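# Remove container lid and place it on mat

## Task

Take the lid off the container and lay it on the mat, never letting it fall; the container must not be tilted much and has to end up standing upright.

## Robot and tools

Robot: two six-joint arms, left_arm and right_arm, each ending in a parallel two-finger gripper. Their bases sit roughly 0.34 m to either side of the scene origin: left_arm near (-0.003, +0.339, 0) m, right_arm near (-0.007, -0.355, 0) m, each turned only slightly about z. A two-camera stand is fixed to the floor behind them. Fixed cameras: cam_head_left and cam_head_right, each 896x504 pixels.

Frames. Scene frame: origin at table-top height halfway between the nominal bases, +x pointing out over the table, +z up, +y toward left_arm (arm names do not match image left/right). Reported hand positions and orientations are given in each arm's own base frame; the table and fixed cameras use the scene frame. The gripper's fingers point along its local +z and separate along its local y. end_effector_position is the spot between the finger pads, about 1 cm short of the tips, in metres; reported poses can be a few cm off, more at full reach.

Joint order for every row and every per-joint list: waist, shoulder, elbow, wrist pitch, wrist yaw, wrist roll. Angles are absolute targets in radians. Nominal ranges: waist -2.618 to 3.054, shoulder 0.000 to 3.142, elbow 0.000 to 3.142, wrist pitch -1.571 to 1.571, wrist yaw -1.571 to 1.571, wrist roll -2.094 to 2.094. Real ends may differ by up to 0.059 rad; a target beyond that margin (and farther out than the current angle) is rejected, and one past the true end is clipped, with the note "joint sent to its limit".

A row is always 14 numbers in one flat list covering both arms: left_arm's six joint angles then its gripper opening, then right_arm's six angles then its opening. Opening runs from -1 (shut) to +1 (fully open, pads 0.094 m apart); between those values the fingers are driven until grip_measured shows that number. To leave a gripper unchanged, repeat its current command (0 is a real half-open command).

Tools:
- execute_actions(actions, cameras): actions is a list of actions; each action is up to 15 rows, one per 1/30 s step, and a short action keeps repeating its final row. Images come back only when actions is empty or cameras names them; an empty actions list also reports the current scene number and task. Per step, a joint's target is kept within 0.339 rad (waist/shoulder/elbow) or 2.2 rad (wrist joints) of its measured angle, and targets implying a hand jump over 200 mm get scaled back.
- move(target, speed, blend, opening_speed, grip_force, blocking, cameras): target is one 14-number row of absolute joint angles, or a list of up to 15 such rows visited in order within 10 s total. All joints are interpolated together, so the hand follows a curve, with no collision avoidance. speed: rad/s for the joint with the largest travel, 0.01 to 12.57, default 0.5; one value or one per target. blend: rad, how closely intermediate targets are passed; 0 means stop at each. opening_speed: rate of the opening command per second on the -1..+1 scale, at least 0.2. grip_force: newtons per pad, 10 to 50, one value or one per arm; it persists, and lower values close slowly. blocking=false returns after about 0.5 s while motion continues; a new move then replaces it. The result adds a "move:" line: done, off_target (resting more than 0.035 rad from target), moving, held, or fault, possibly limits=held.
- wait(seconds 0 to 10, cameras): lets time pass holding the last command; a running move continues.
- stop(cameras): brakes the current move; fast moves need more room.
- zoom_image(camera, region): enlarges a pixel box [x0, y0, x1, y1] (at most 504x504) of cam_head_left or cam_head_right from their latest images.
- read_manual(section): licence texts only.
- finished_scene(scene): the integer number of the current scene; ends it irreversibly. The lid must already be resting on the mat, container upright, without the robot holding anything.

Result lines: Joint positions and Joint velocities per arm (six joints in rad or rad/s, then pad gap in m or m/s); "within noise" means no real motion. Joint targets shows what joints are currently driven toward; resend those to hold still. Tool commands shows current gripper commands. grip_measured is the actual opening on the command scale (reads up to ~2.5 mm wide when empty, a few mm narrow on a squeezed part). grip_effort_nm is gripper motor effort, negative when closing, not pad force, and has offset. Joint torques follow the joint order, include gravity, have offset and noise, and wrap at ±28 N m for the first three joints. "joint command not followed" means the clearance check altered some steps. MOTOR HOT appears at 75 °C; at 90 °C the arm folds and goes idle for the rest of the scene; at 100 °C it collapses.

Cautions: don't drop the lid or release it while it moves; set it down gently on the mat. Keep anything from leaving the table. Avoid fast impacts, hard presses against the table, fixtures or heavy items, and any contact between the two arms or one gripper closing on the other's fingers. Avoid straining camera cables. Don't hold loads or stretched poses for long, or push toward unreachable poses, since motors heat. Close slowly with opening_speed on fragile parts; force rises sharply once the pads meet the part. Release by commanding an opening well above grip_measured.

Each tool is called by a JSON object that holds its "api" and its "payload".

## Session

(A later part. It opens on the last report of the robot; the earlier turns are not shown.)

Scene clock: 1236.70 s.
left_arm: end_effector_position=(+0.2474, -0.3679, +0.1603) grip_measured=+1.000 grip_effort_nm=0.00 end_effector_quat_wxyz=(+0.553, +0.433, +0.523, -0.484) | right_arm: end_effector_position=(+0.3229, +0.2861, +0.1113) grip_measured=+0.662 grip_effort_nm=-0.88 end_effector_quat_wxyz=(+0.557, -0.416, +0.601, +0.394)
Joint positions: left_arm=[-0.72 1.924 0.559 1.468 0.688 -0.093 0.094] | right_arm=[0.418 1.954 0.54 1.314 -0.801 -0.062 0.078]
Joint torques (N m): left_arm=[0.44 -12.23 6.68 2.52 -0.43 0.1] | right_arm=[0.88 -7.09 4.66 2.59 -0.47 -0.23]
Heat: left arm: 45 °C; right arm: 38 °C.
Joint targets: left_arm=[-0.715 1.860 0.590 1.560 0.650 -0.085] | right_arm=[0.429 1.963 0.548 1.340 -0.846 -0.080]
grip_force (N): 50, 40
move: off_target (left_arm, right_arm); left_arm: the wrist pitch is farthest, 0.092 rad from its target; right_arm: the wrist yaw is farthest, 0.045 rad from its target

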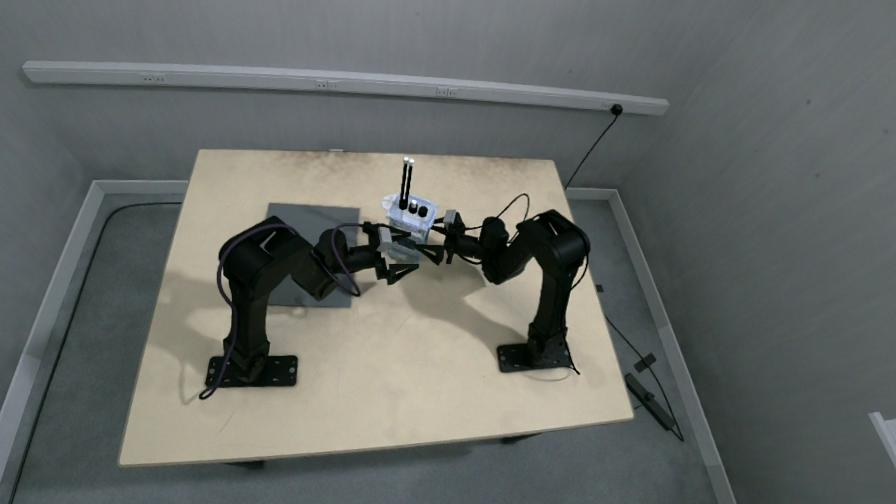

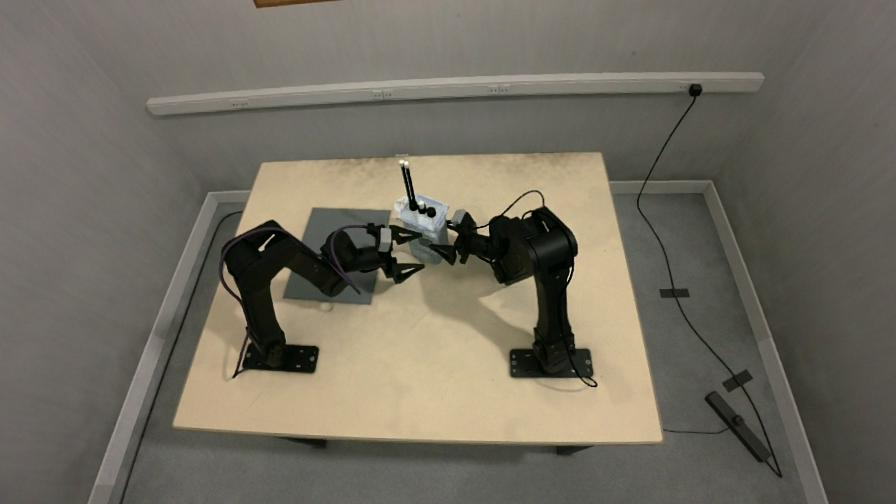

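{"api": "move", "payload": {"target": [[-0.715,1.83,0.59,1.57,0.64,-0.085,1.0,0.429,1.963,0.548,1.34,-0.846,-0.08,0.2]], "speed": [0.06], "cameras": ["all"]}}

{"api": "zoom_image", "payload": {"camera": "cam_head_left", "region": [388, 208, 428, 248]}}

{"api": "zoom_image", "payload": {"camera": "cam_head_right", "region": [398, 208, 438, 248]}}

Scene clock: 1243.80 s.
left_arm: end_effector_position=(+0.2491, -0.3674, +0.1635) grip_measured=+1.000 grip_effort_nm=0.00 end_effector_quat_wxyz=(+0.552, +0.427, +0.528, -0.484) | right_arm: end_effector_position=(+0.3235, +0.2859, +0.1116) grip_measured=+0.662 grip_effort_nm=-0.88 end_effector_quat_wxyz=(+0.556, -0.412, +0.603, +0.395)
Joint positions: left_arm=[-0.72 1.905 0.559 1.446 0.678 -0.102 0.094] | right_arm=[0.418 1.954 0.54 1.316 -0.797 -0.052 0.078]
Joint torques (N m): left_arm=[0.4 -13.08 6.76 2.87 -0.4 0.15] | right_arm=[0.9 -7.09 4.67 2.58 -0.52 -0.36]
Heat: left arm: 44 °C; right arm: 38 °C.
Joint targets: left_arm=[-0.715 1.830 0.590 1.570 0.640 -0.085] | right_arm=[0.429 1.963 0.548 1.340 -0.846 -0.080]
grip_force (N): 50, 40
move: off_target (left_arm, right_arm); left_arm: the wrist pitch is farthest, 0.124 rad from its target; right_arm: the wrist yaw is farthest, 0.049 rad from its target

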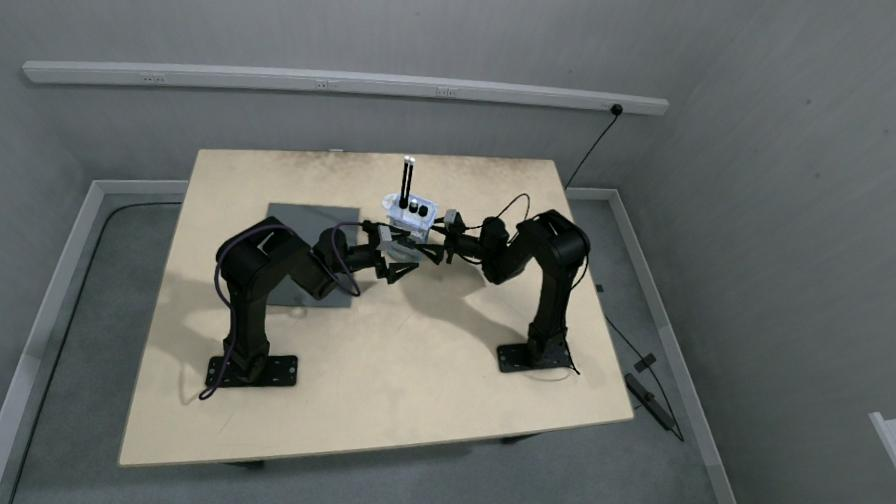

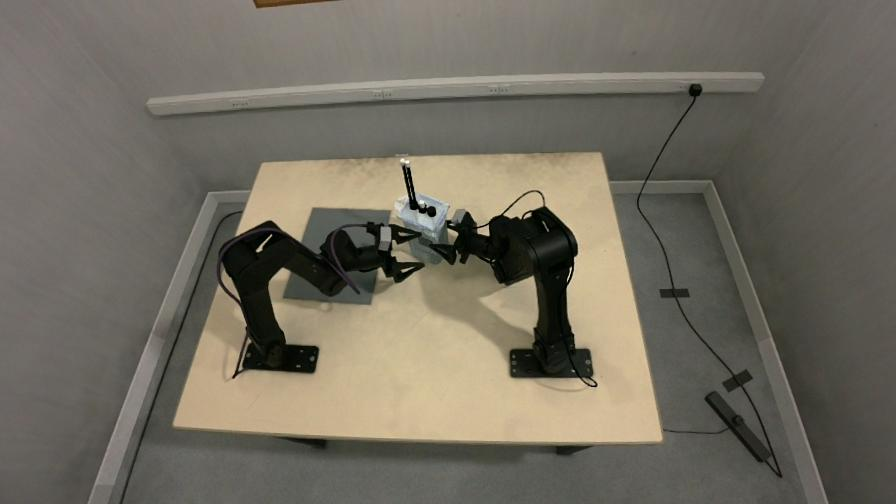

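Scaled by 12.600 from the camera's 896x504 image, which has a finer 1280x720 frame.

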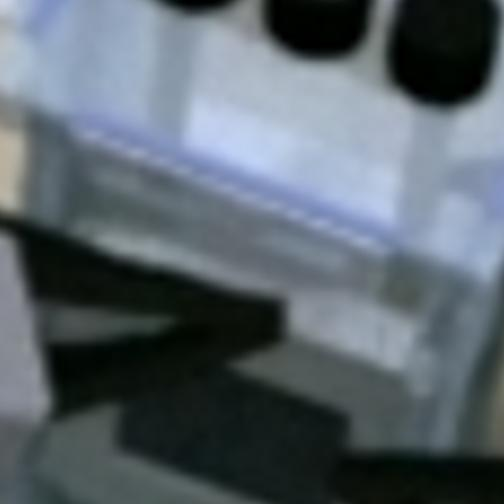

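Scaled by 12.600 from the camera's 896x504 image, which has a finer 1280x720 frame.

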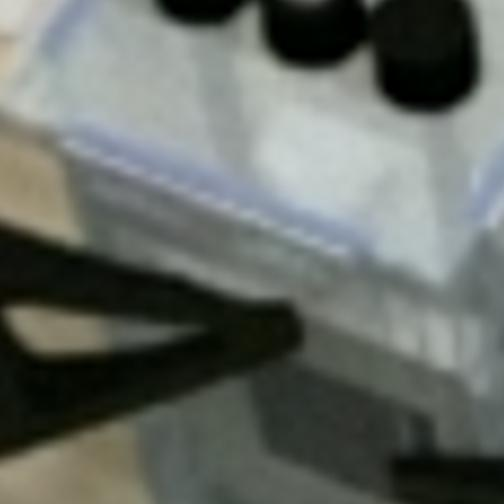

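{"api": "move", "payload": {"target": [[-0.71,1.95,0.57,1.52,0.76,-0.08,1.0,0.429,1.963,0.548,1.34,-0.846,-0.08,0.2],[-0.60,1.88,0.50,1.52,0.85,-0.08,1.0,0.429,1.963,0.548,1.34,-0.846,-0.08,0.2],[-0.60,1.80,0.50,1.52,0.85,-0.08,1.0,0.429,1.963,0.548,1.34,-0.846,-0.08,0.2],[-0.605,1.893,0.54,1.54,0.80,-0.08,1.0,0.429,1.963,0.548,1.34,-0.846,-0.08,0.2]], "speed": [0.15,0.2,0.15,0.15], "cameras": ["all"]}}

{"api": "zoom_image", "payload": {"camera": "cam_head_left", "region": [370, 190, 440, 260]}}

{"api": "zoom_image", "payload": {"camera": "cam_head_right", "region": [380, 190, 450, 260]}}

Scene clock: 1281.53 s.
left_arm: end_effector_position=(+0.2536, -0.3345, +0.1657) grip_measured=+1.000 grip_effort_nm=0.00 end_effector_quat_wxyz=(+0.553, +0.445, +0.513, -0.482) | right_arm: end_effector_position=(+0.3187, +0.2877, +0.1116) grip_measured=+0.662 grip_effort_nm=-0.87 end_effector_quat_wxyz=(+0.555, -0.427, +0.593, +0.398)
Joint positions: left_arm=[-0.604 1.87 0.507 1.478 0.825 -0.087 0.094] | right_arm=[0.418 1.954 0.54 1.314 -0.825 -0.075 0.078]
Joint torques (N m): left_arm=[-0.14 -4.85 6.76 2.15 -0.29 0.08] | right_arm=[0.87 -7.08 4.63 2.58 -0.28 -0.09]
Motor temperatures (°C): left_arm=[28 48 34 45 25 26 26] | right_arm=[25 33 34 38 29 28 30]
Heat: left arm: 48 °C; right arm: 38 °C.
Joint targets: left_arm=[-0.605 1.893 0.540 1.540 0.800 -0.080] | right_arm=[0.429 1.963 0.548 1.340 -0.846 -0.080]
grip_force (N): 50, 40
move: off_target (left_arm); left_arm: the wrist pitch is farthest, 0.062 rad from its target

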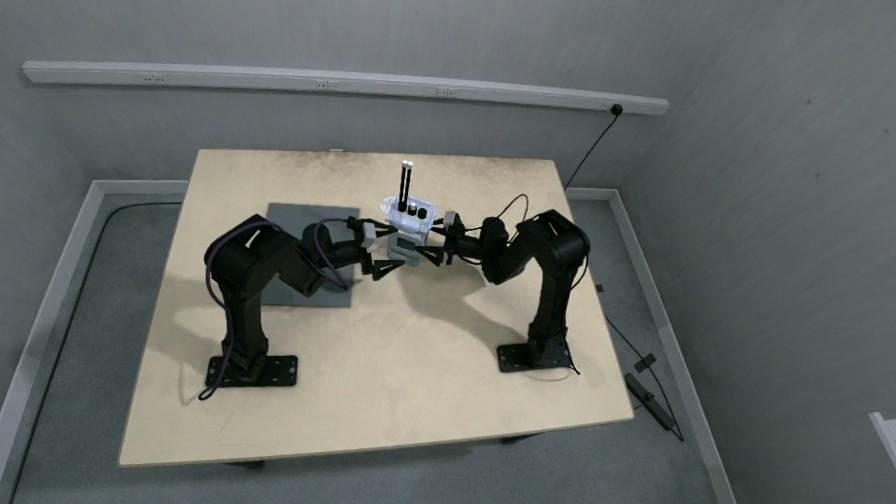

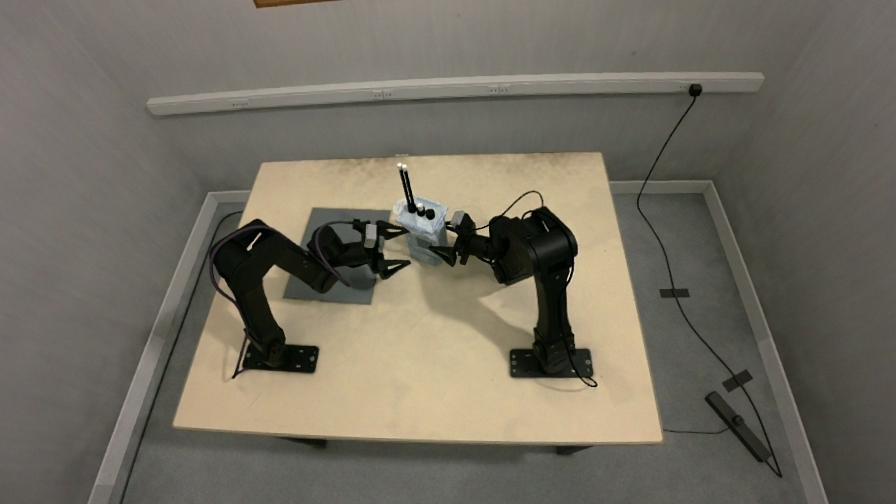

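Scaled by 7.200 from the camera's 896x504 image, which has a finer 1280x720 frame.

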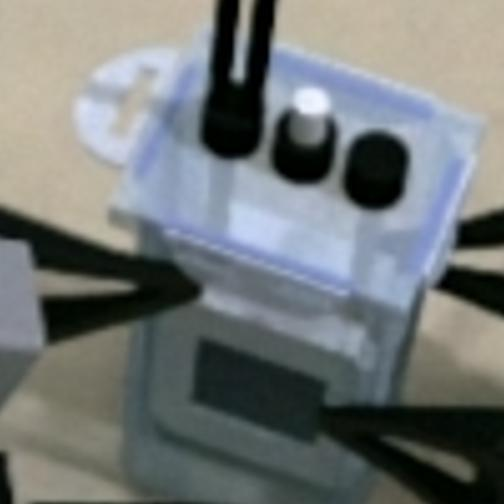

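Scaled by 7.200 from the camera's 896x504 image, which has a finer 1280x720 frame.

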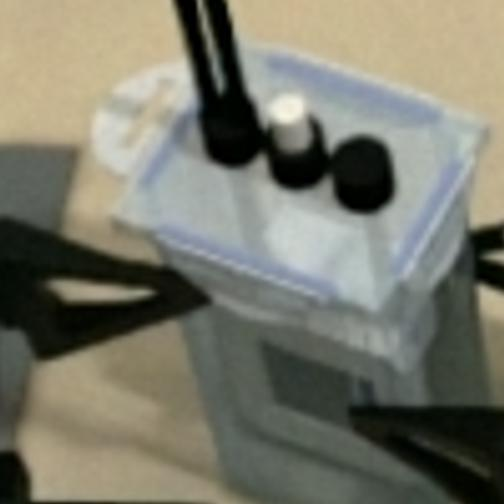

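{"api": "move", "payload": {"target": [[-0.565,1.893,0.54,1.54,0.89,-0.08,1.0,0.429,1.963,0.548,1.34,-0.846,-0.08,0.2],[-0.56,1.897,0.545,1.54,0.81,-0.08,1.0,0.435,1.963,0.548,1.34,-0.88,-0.08,0.2]], "speed": [0.15,0.1], "cameras": ["all"]}}

{"api": "zoom_image", "payload": {"camera": "cam_head_left", "region": [370, 190, 440, 260]}}

{"api": "zoom_image", "payload": {"camera": "cam_head_right", "region": [380, 190, 450, 260]}}

Scene clock: 1296.63 s.
left_arm: end_effector_position=(+0.2576, -0.3274, +0.1658) grip_measured=+1.000 grip_effort_nm=0.00 end_effector_quat_wxyz=(+0.552, +0.449, +0.511, -0.483) | right_arm: end_effector_position=(+0.3185, +0.2878, +0.1115) grip_measured=+0.662 grip_effort_nm=-0.88 end_effector_quat_wxyz=(+0.554, -0.426, +0.594, +0.399)
Joint positions: left_arm=[-0.571 1.87 0.509 1.478 0.865 -0.087 0.094] | right_arm=[0.418 1.954 0.54 1.313 -0.826 -0.072 0.078]
Joint torques (N m): left_arm=[1.05 -4.52 6.99 2.13 -0.62 0.08] | right_arm=[1.35 -7.08 4.64 2.58 -0.57 -0.13]
Motor temperatures (°C): left_arm=[28 43 34 45 25 26 26] | right_arm=[25 33 34 38 28 28 30]
Heat: left arm: 45 °C; right arm: 38 °C.
Joint targets: left_arm=[-0.560 1.897 0.545 1.540 0.810 -0.080] | right_arm=[0.435 1.963 0.548 1.340 -0.880 -0.080]
grip_force (N): 50, 40
move: off_target (left_arm, right_arm); left_arm: the wrist pitch is farthest, 0.062 rad from its target; right_arm: the wrist yaw is farthest, 0.054 rad from its target

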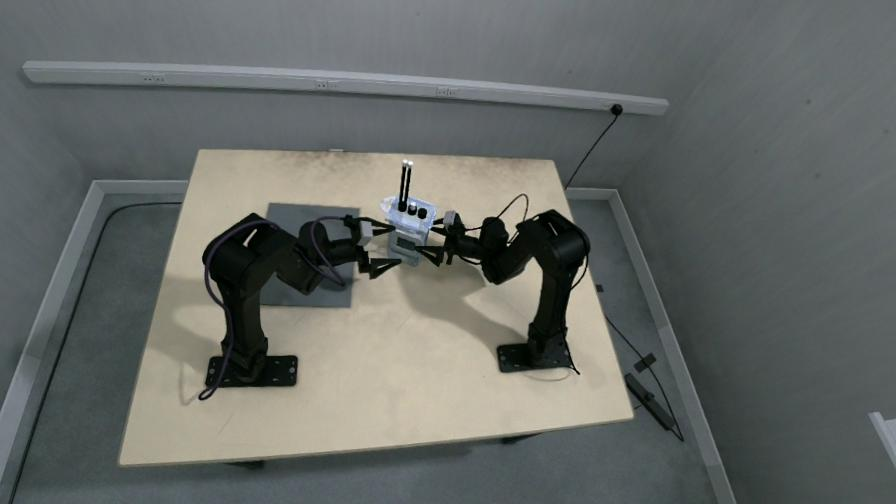

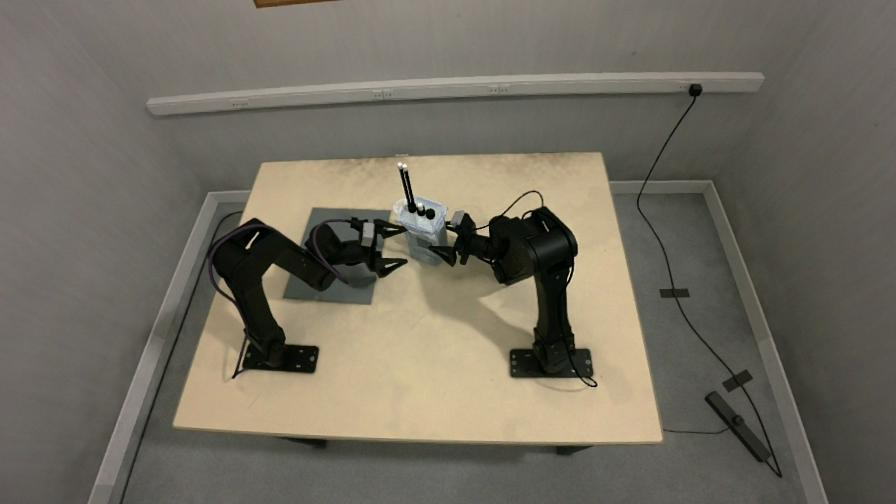

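Scaled by 7.200 from the camera's 896x504 image, which has a finer 1280x720 frame.

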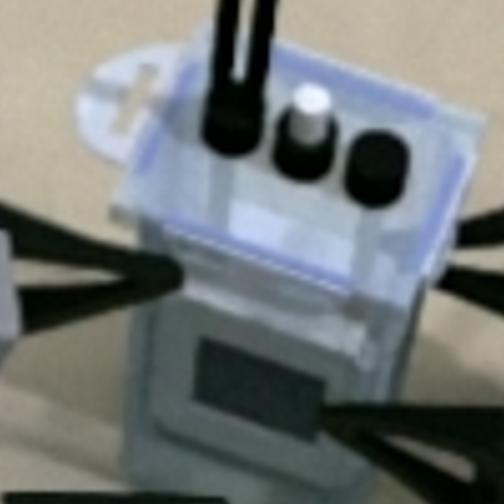

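Scaled by 7.200 from the camera's 896x504 image, which has a finer 1280x720 frame.

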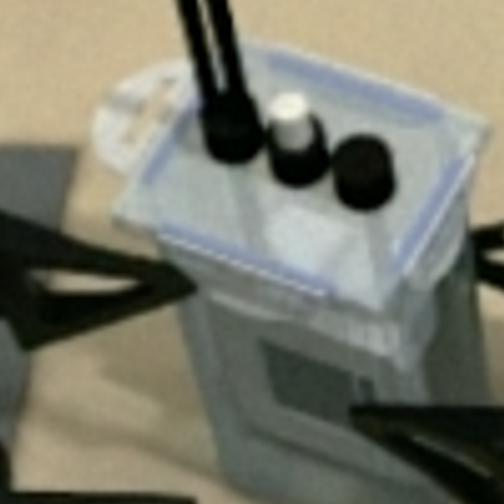

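{"api": "move", "payload": {"target": [[-0.615,1.906,0.56,1.54,0.757,-0.08,1.0,0.435,1.963,0.548,1.34,-0.89,-0.08,0.2]], "speed": [0.06], "cameras": ["all"]}}

{"api": "zoom_image", "payload": {"camera": "cam_head_left", "region": [370, 190, 440, 260]}}

{"api": "zoom_image", "payload": {"camera": "cam_head_right", "region": [380, 190, 450, 260]}}

Scene clock: 1328.53 s.
left_arm: end_effector_position=(+0.2556, -0.3384, +0.1645) grip_measured=+1.000 grip_effort_nm=0.00 end_effector_quat_wxyz=(+0.555, +0.442, +0.515, -0.481) | right_arm: end_effector_position=(+0.3195, +0.2874, +0.1114) grip_measured=+0.662 grip_effort_nm=-0.88 end_effector_quat_wxyz=(+0.554, -0.423, +0.596, +0.398)
Joint positions: left_arm=[-0.615 1.883 0.518 1.479 0.805 -0.086 0.094] | right_arm=[0.418 1.954 0.54 1.313 -0.82 -0.068 0.078]
Joint torques (N m): left_arm=[-0.05 -4.9 7.61 2.15 -0.54 0.07] | right_arm=[1.36 -7.06 4.66 2.59 -0.7 -0.16]
Heat: left arm: 46 °C; right arm: 38 °C.
Joint targets: left_arm=[-0.615 1.906 0.560 1.540 0.757 -0.080] | right_arm=[0.435 1.963 0.548 1.340 -0.890 -0.080]
grip_force (N): 50, 40
move: off_target (left_arm, right_arm); left_arm: the wrist pitch is farthest, 0.061 rad from its target; right_arm: the wrist yaw is farthest, 0.070 rad from its target

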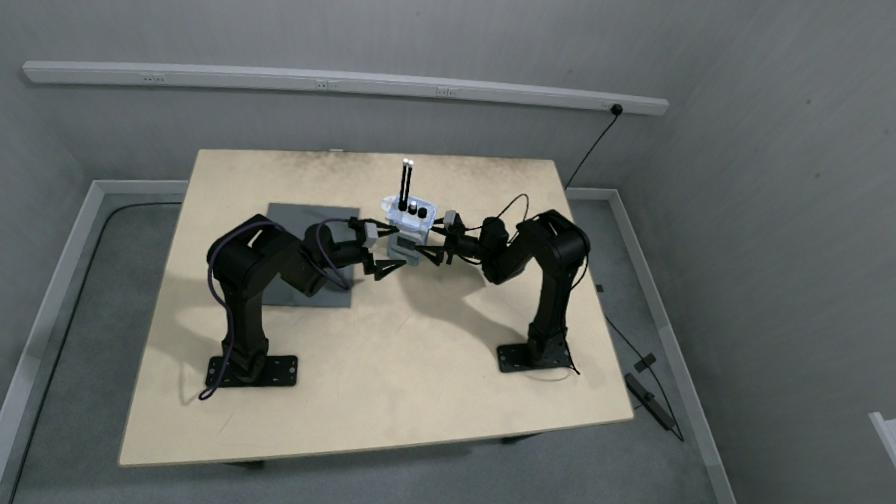

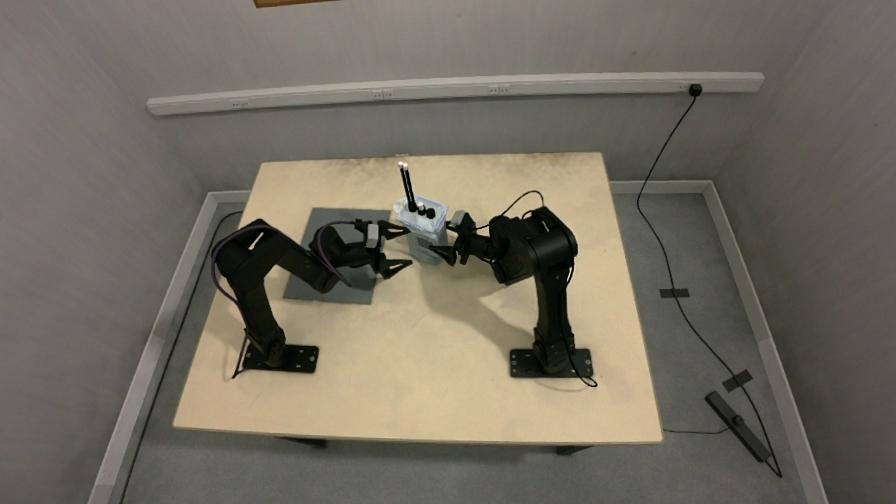

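Scaled by 7.200 from the camera's 896x504 image, which has a finer 1280x720 frame.

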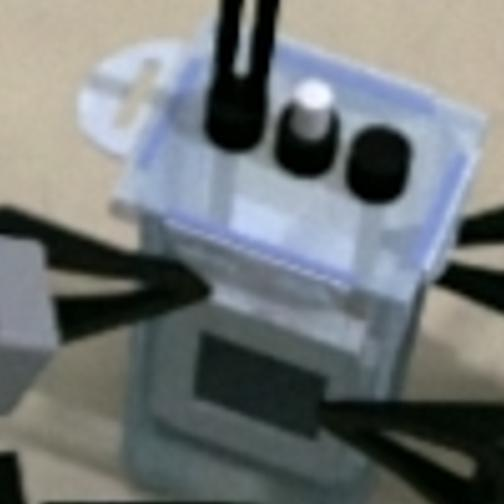

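Scaled by 7.200 from the camera's 896x504 image, which has a finer 1280x720 frame.

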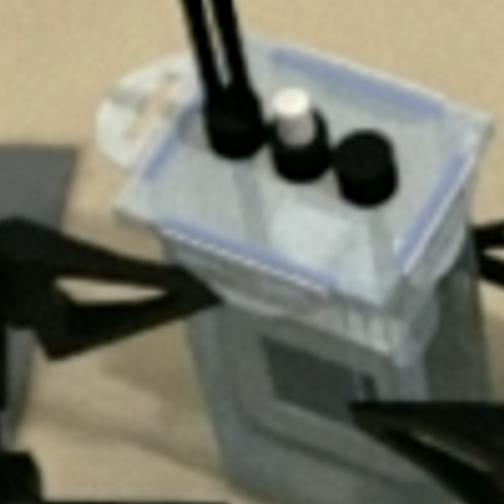

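{"api": "move", "payload": {"target": [[-0.665,1.914,0.578,1.55,0.705,-0.08,1.0,0.435,1.963,0.548,1.34,-0.90,-0.08,0.2],[-0.71,1.922,0.596,1.56,0.66,-0.08,1.0,0.435,1.963,0.548,1.34,-0.90,-0.08,0.2]], "speed": [0.06,0.06], "cameras": ["all"]}}

{"api": "zoom_image", "payload": {"camera": "cam_head_left", "region": [370, 190, 440, 260]}}

{"api": "zoom_image", "payload": {"camera": "cam_head_right", "region": [380, 190, 450, 260]}}

Scene clock: 1339.90 s.
left_arm: end_effector_position=(+0.2483, -0.3607, +0.1618) grip_measured=+1.000 grip_effort_nm=0.01 end_effector_quat_wxyz=(+0.559, +0.431, +0.522, -0.479) | right_arm: end_effector_position=(+0.3204, +0.2871, +0.1114) grip_measured=+0.662 grip_effort_nm=-0.88 end_effector_quat_wxyz=(+0.554, -0.420, +0.598, +0.399)
Joint positions: left_arm=[-0.704 1.908 0.537 1.479 0.691 -0.086 0.094] | right_arm=[0.418 1.954 0.54 1.314 -0.815 -0.061 0.078]
Joint torques (N m): left_arm=[-0.54 -5.87 9.16 2.42 -0.37 0.07] | right_arm=[1.35 -7.08 4.64 2.6 -0.84 -0.25]
Heat: left arm: 46 °C; right arm: 38 °C.
Joint targets: left_arm=[-0.710 1.922 0.596 1.560 0.660 -0.080] | right_arm=[0.435 1.963 0.548 1.340 -0.900 -0.080]
grip_force (N): 50, 40
move: off_target (left_arm, right_arm); left_arm: the wrist pitch is farthest, 0.081 rad from its target; right_arm: the wrist yaw is farthest, 0.085 rad from its target

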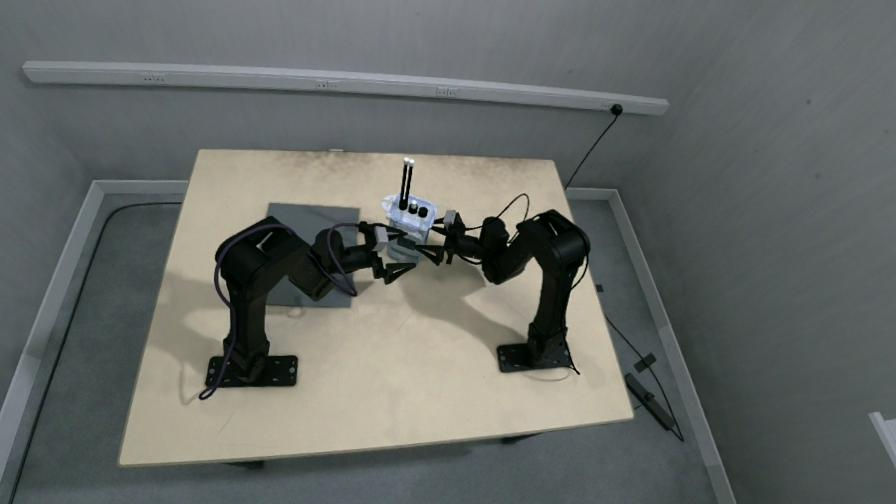

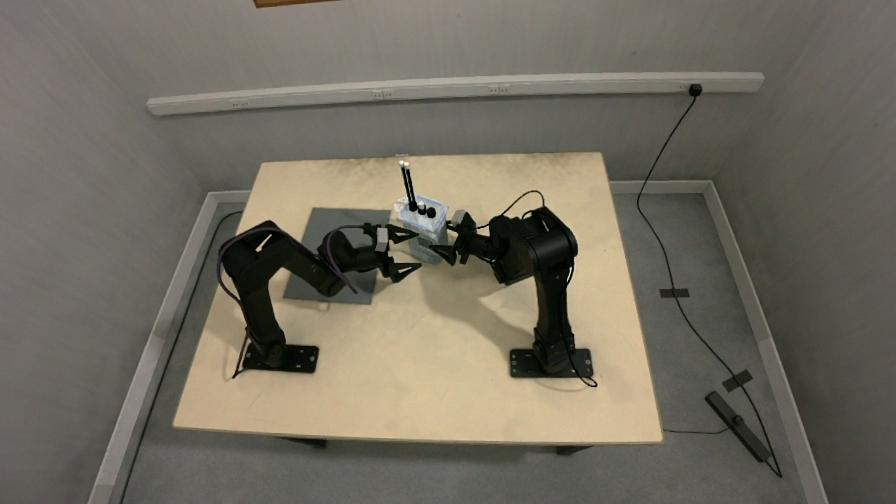

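Scaled by 7.200 from the camera's 896x504 image, which has a finer 1280x720 frame.

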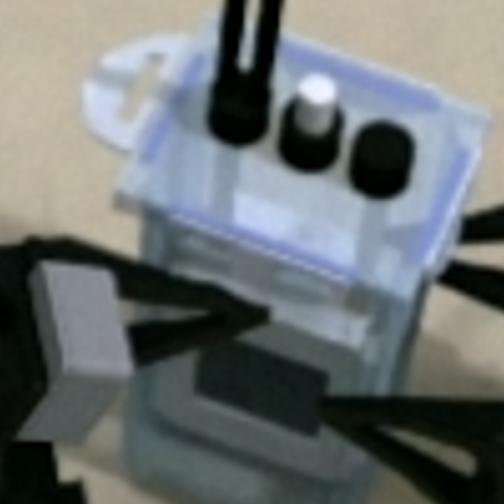

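Scaled by 7.200 from the camera's 896x504 image, which has a finer 1280x720 frame.

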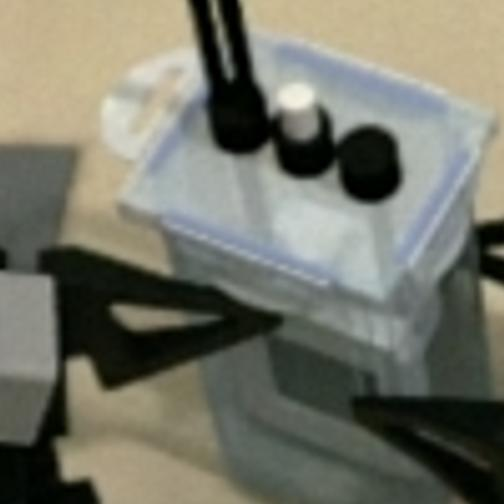

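{"api": "move", "payload": {"target": [[-0.70,1.935,0.585,1.56,0.72,-0.08,1.0,0.435,1.963,0.548,1.34,-0.89,-0.08,0.2],[-0.635,1.925,0.555,1.56,0.785,-0.08,1.0,0.435,1.963,0.548,1.34,-0.89,-0.08,0.2],[-0.635,1.925,0.56,1.56,0.72,-0.08,1.0,0.435,1.963,0.548,1.34,-0.89,-0.08,0.2]], "speed": [0.12,0.12,0.08], "cameras": ["all"]}}

{"api": "zoom_image", "payload": {"camera": "cam_head_left", "region": [370, 190, 440, 260]}}

{"api": "zoom_image", "payload": {"camera": "cam_head_right", "region": [380, 190, 450, 260]}}

Scene clock: 1359.43 s.
left_arm: end_effector_position=(+0.2503, -0.3508, +0.1584) grip_measured=+1.000 grip_effort_nm=0.00 end_effector_quat_wxyz=(+0.546, +0.448, +0.513, -0.488) | right_arm: end_effector_position=(+0.3196, +0.2874, +0.1115) grip_measured=+0.662 grip_effort_nm=-0.88 end_effector_quat_wxyz=(+0.554, -0.423, +0.596, +0.398)
Joint positions: left_arm=[-0.65 1.918 0.541 1.48 0.795 -0.086 0.094] | right_arm=[0.418 1.954 0.54 1.314 -0.82 -0.067 0.078]
Joint torques (N m): left_arm=[1.46 -6.35 5.46 2.36 -0.85 0.06] | right_arm=[1.35 -7.08 4.64 2.58 -0.71 -0.17]
Motor temperatures (°C): left_arm=[28 38 35 48 25 26 26] | right_arm=[25 33 34 38 29 28 30]
Heat: left arm: 48 °C; right arm: 38 °C.
Joint targets: left_arm=[-0.635 1.925 0.560 1.560 0.720 -0.080] | right_arm=[0.435 1.963 0.548 1.340 -0.890 -0.080]
grip_force (N): 50, 40
move: off_target (left_arm, right_arm); left_arm: the wrist pitch is farthest, 0.080 rad from its target; right_arm: the wrist yaw is farthest, 0.070 rad from its target

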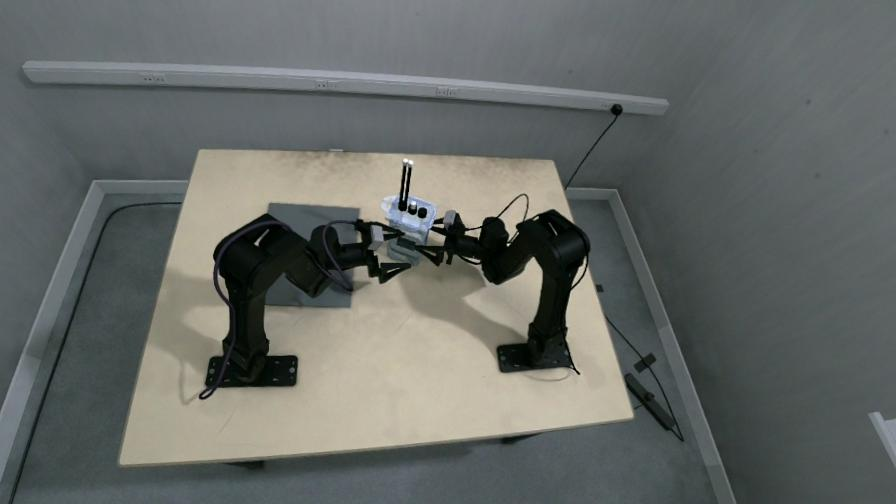

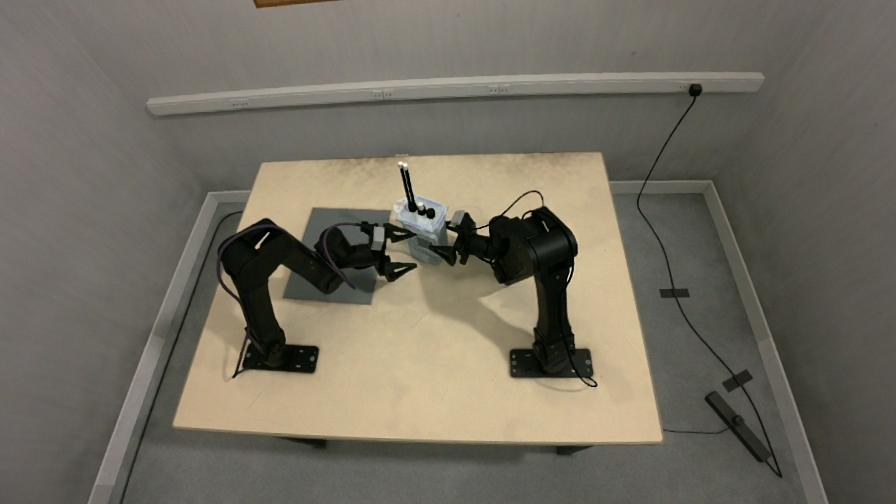

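Scaled by 7.200 from the camera's 896x504 image, which has a finer 1280x720 frame.

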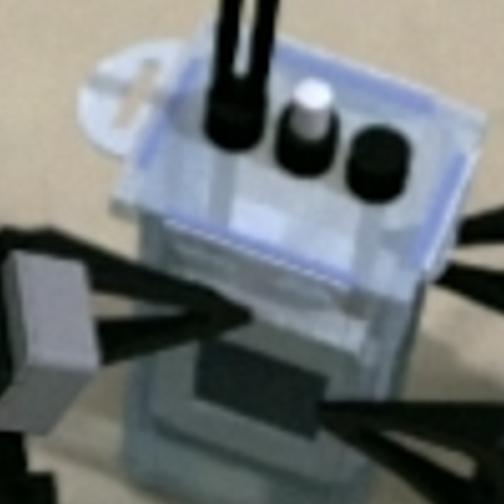

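Scaled by 7.200 from the camera's 896x504 image, which has a finer 1280x720 frame.

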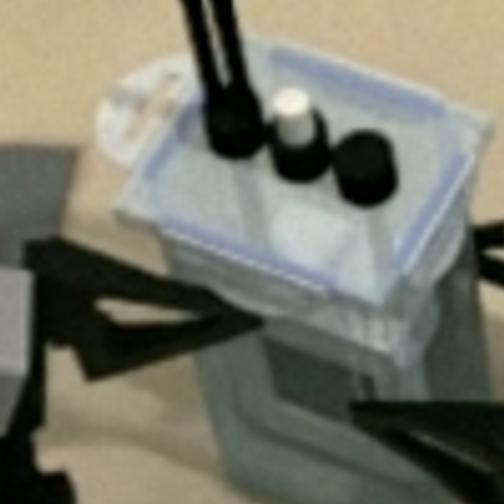

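{"api": "move", "payload": {"target": [[-0.635,1.86,0.56,1.57,0.72,-0.08,1.0,0.435,1.963,0.548,1.34,-0.89,-0.08,0.2]], "speed": [0.08], "cameras": ["all"]}}

{"api": "zoom_image", "payload": {"camera": "cam_head_left", "region": [370, 190, 440, 260]}}

{"api": "zoom_image", "payload": {"camera": "cam_head_right", "region": [380, 190, 450, 260]}}

Scene clock: 1370.90 s.
left_arm: end_effector_position=(+0.2514, -0.3504, +0.1621) grip_measured=+1.000 grip_effort_nm=0.00 end_effector_quat_wxyz=(+0.551, +0.446, +0.511, -0.486) | right_arm: end_effector_position=(+0.3199, +0.2873, +0.1115) grip_measured=+0.662 grip_effort_nm=-0.87 end_effector_quat_wxyz=(+0.554, -0.421, +0.597, +0.399)
Joint positions: left_arm=[-0.65 1.909 0.541 1.481 0.787 -0.086 0.094] | right_arm=[0.418 1.954 0.54 1.314 -0.818 -0.063 0.078]
Joint torques (N m): left_arm=[1.44 -10.76 5.55 2.46 -0.73 0.07] | right_arm=[1.33 -7.09 4.63 2.59 -0.74 -0.21]
Heat: left arm: 48 °C; right arm: 38 °C.
Joint targets: left_arm=[-0.635 1.860 0.560 1.570 0.720 -0.080] | right_arm=[0.435 1.963 0.548 1.340 -0.890 -0.080]
grip_force (N): 50, 40
move: off_target (left_arm, right_arm); left_arm: the wrist pitch is farthest, 0.089 rad from its target; right_arm: the wrist yaw is farthest, 0.072 rad from its target

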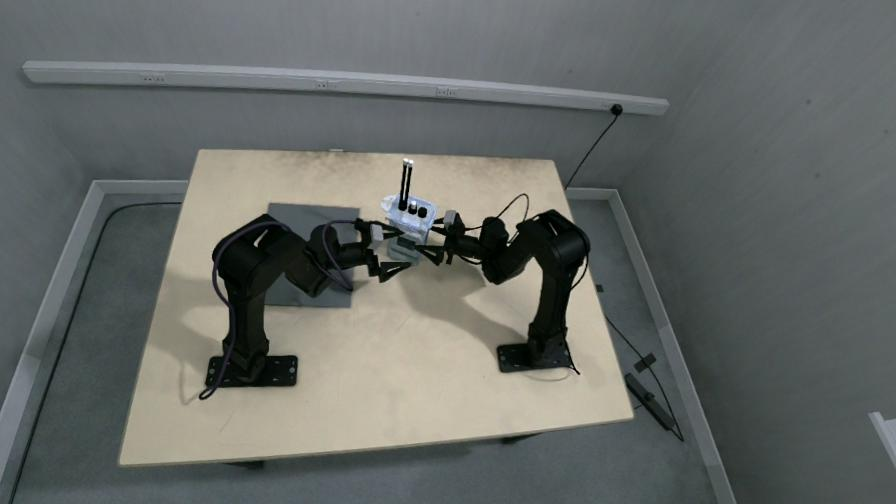

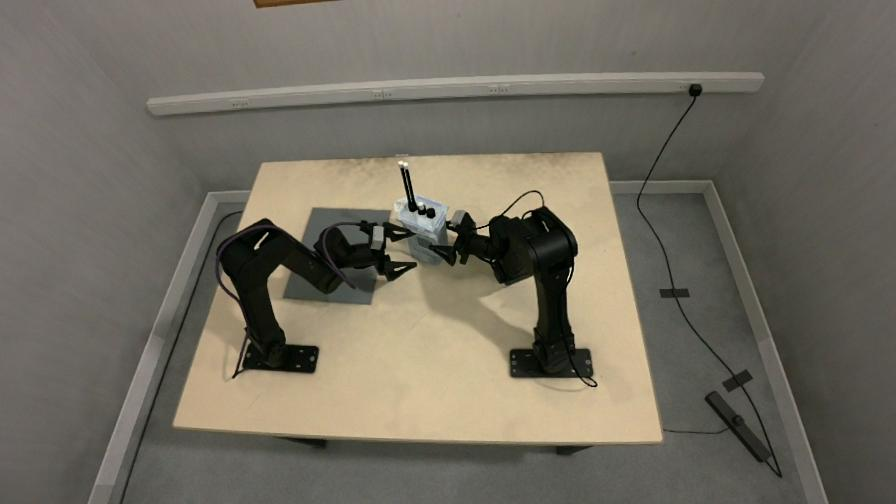

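Scaled by 7.200 from the camera's 896x504 image, which has a finer 1280x720 frame.

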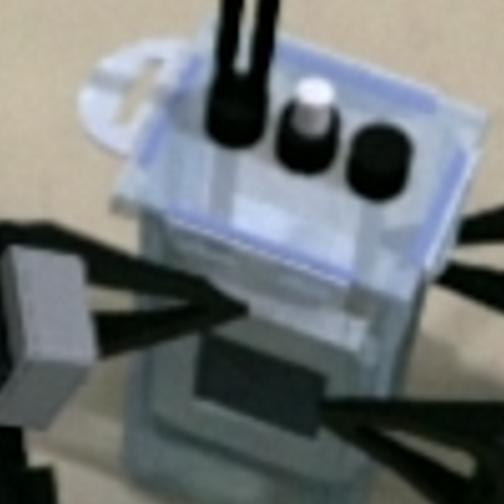

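Scaled by 7.200 from the camera's 896x504 image, which has a finer 1280x720 frame.

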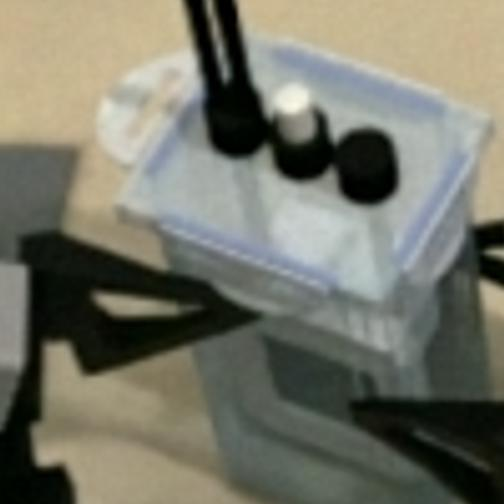

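{"api": "move", "payload": {"target": [[-0.635,1.82,0.56,1.57,0.72,-0.08,1.0,0.435,1.963,0.548,1.34,-0.89,-0.08,0.2],[-0.635,1.79,0.56,1.57,0.72,-0.08,1.0,0.435,1.963,0.548,1.34,-0.89,-0.08,0.2]], "speed": [0.06,0.06], "cameras": ["all"]}}

{"api": "zoom_image", "payload": {"camera": "cam_head_left", "region": [370, 190, 440, 260]}}

{"api": "zoom_image", "payload": {"camera": "cam_head_right", "region": [380, 190, 450, 260]}}

Scene clock: 1377.83 s.
left_arm: end_effector_position=(+0.2540, -0.3493, +0.1695) grip_measured=+1.000 grip_effort_nm=0.00 end_effector_quat_wxyz=(+0.550, +0.436, +0.521, -0.486) | right_arm: end_effector_position=(+0.3205, +0.2871, +0.1120) grip_measured=+0.662 grip_effort_nm=-0.88 end_effector_quat_wxyz=(+0.552, -0.416, +0.601, +0.403)
Joint positions: left_arm=[-0.65 1.867 0.541 1.434 0.768 -0.102 0.094] | right_arm=[0.418 1.954 0.54 1.317 -0.815 -0.046 0.078]
Joint torques (N m): left_arm=[1.42 -12.96 5.74 2.94 -0.53 0.22] | right_arm=[1.36 -7.08 4.64 2.56 -0.76 -0.43]
Heat: left arm: 49 °C; right arm: 38 °C.
Joint targets: left_arm=[-0.635 1.790 0.560 1.570 0.720 -0.080] | right_arm=[0.435 1.963 0.548 1.340 -0.890 -0.080]
grip_force (N): 50, 40
move: off_target (left_arm, right_arm); left_arm: the wrist pitch is farthest, 0.136 rad from its target; right_arm: the wrist yaw is farthest, 0.075 rad from its target

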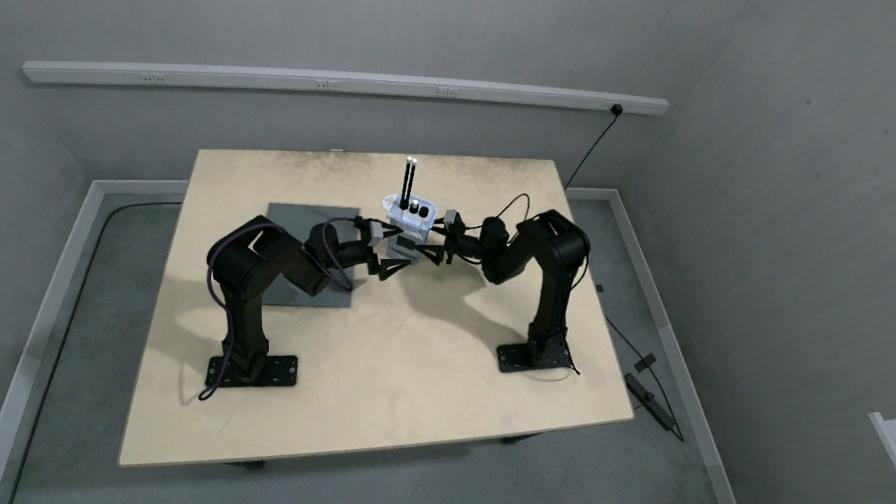

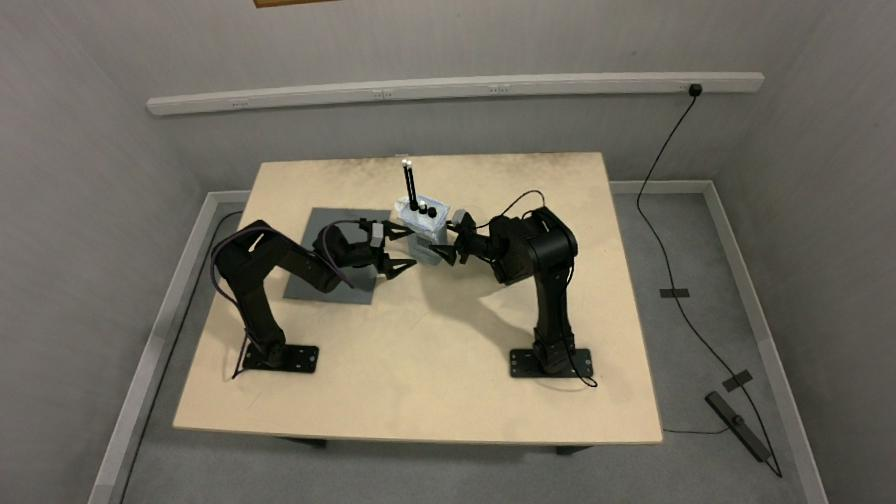

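Scaled by 7.200 from the camera's 896x504 image, which has a finer 1280x720 frame.

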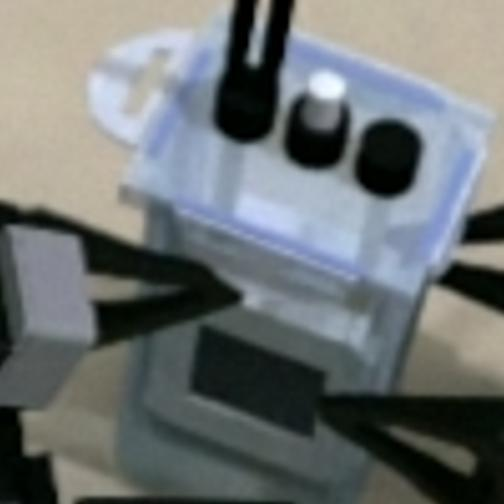

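Scaled by 7.200 from the camera's 896x504 image, which has a finer 1280x720 frame.

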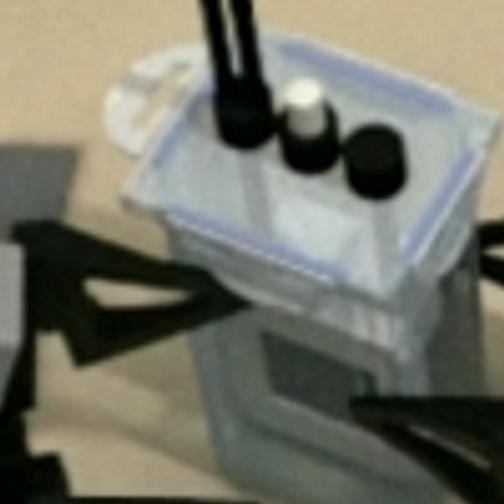

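{"api": "move", "payload": {"target": [[-0.645,1.79,0.56,1.57,0.84,-0.09,1.0,0.43,1.963,0.548,1.34,-0.85,-0.08,0.2],[-0.645,1.79,0.56,1.57,0.90,-0.09,1.0,0.43,1.963,0.548,1.34,-0.82,-0.08,0.2]], "speed": [0.08,0.06], "cameras": ["all"]}}

{"api": "zoom_image", "payload": {"camera": "cam_head_left", "region": [370, 190, 440, 260]}}

{"api": "zoom_image", "payload": {"camera": "cam_head_right", "region": [380, 190, 450, 260]}}

Scene clock: 1391.80 s.
left_arm: end_effector_position=(+0.2415, -0.3484, +0.1697) grip_measured=+1.000 grip_effort_nm=0.00 end_effector_quat_wxyz=(+0.530, +0.458, +0.503, -0.506) | right_arm: end_effector_position=(+0.3168, +0.2884, +0.1123) grip_measured=+0.662 grip_effort_nm=-0.87 end_effector_quat_wxyz=(+0.549, -0.423, +0.594, +0.407)
Joint positions: left_arm=[-0.639 1.863 0.541 1.434 0.859 -0.108 0.094] | right_arm=[0.418 1.954 0.54 1.317 -0.837 -0.053 0.078]
Joint torques (N m): left_arm=[-0.59 -12.66 5.72 2.9 0.43 0.18] | right_arm=[0.95 -7.05 4.63 2.53 0.12 -0.31]
Heat: left arm: 52 °C; right arm: 38 °C.
Joint targets: left_arm=[-0.645 1.790 0.560 1.570 0.900 -0.090] | right_arm=[0.430 1.963 0.548 1.340 -0.820 -0.080]
grip_force (N): 50, 40
move: off_target (left_arm); left_arm: the wrist pitch is farthest, 0.136 rad from its target

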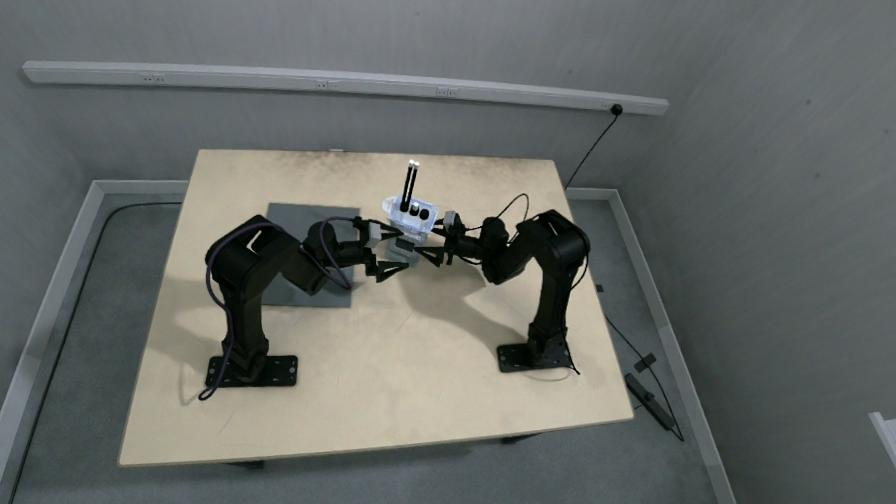

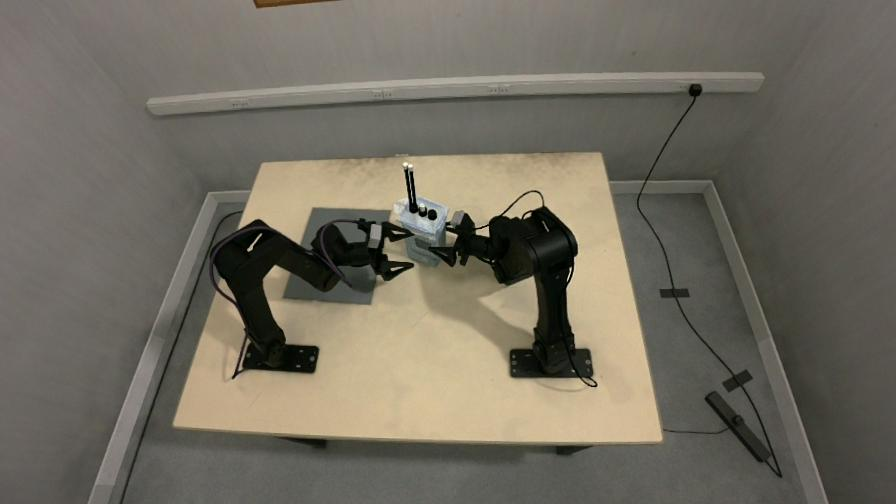

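Scaled by 7.200 from the camera's 896x504 image, which has a finer 1280x720 frame.

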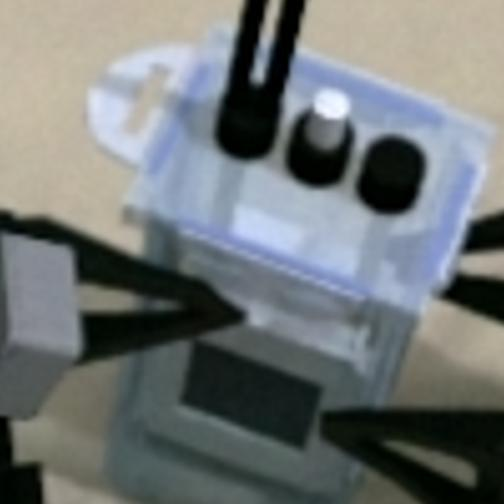

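Scaled by 7.200 from the camera's 896x504 image, which has a finer 1280x720 frame.

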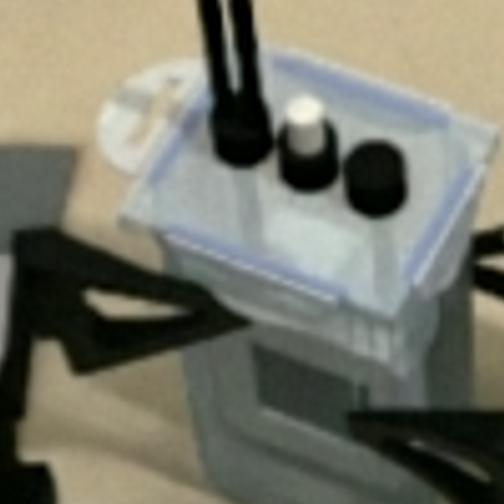

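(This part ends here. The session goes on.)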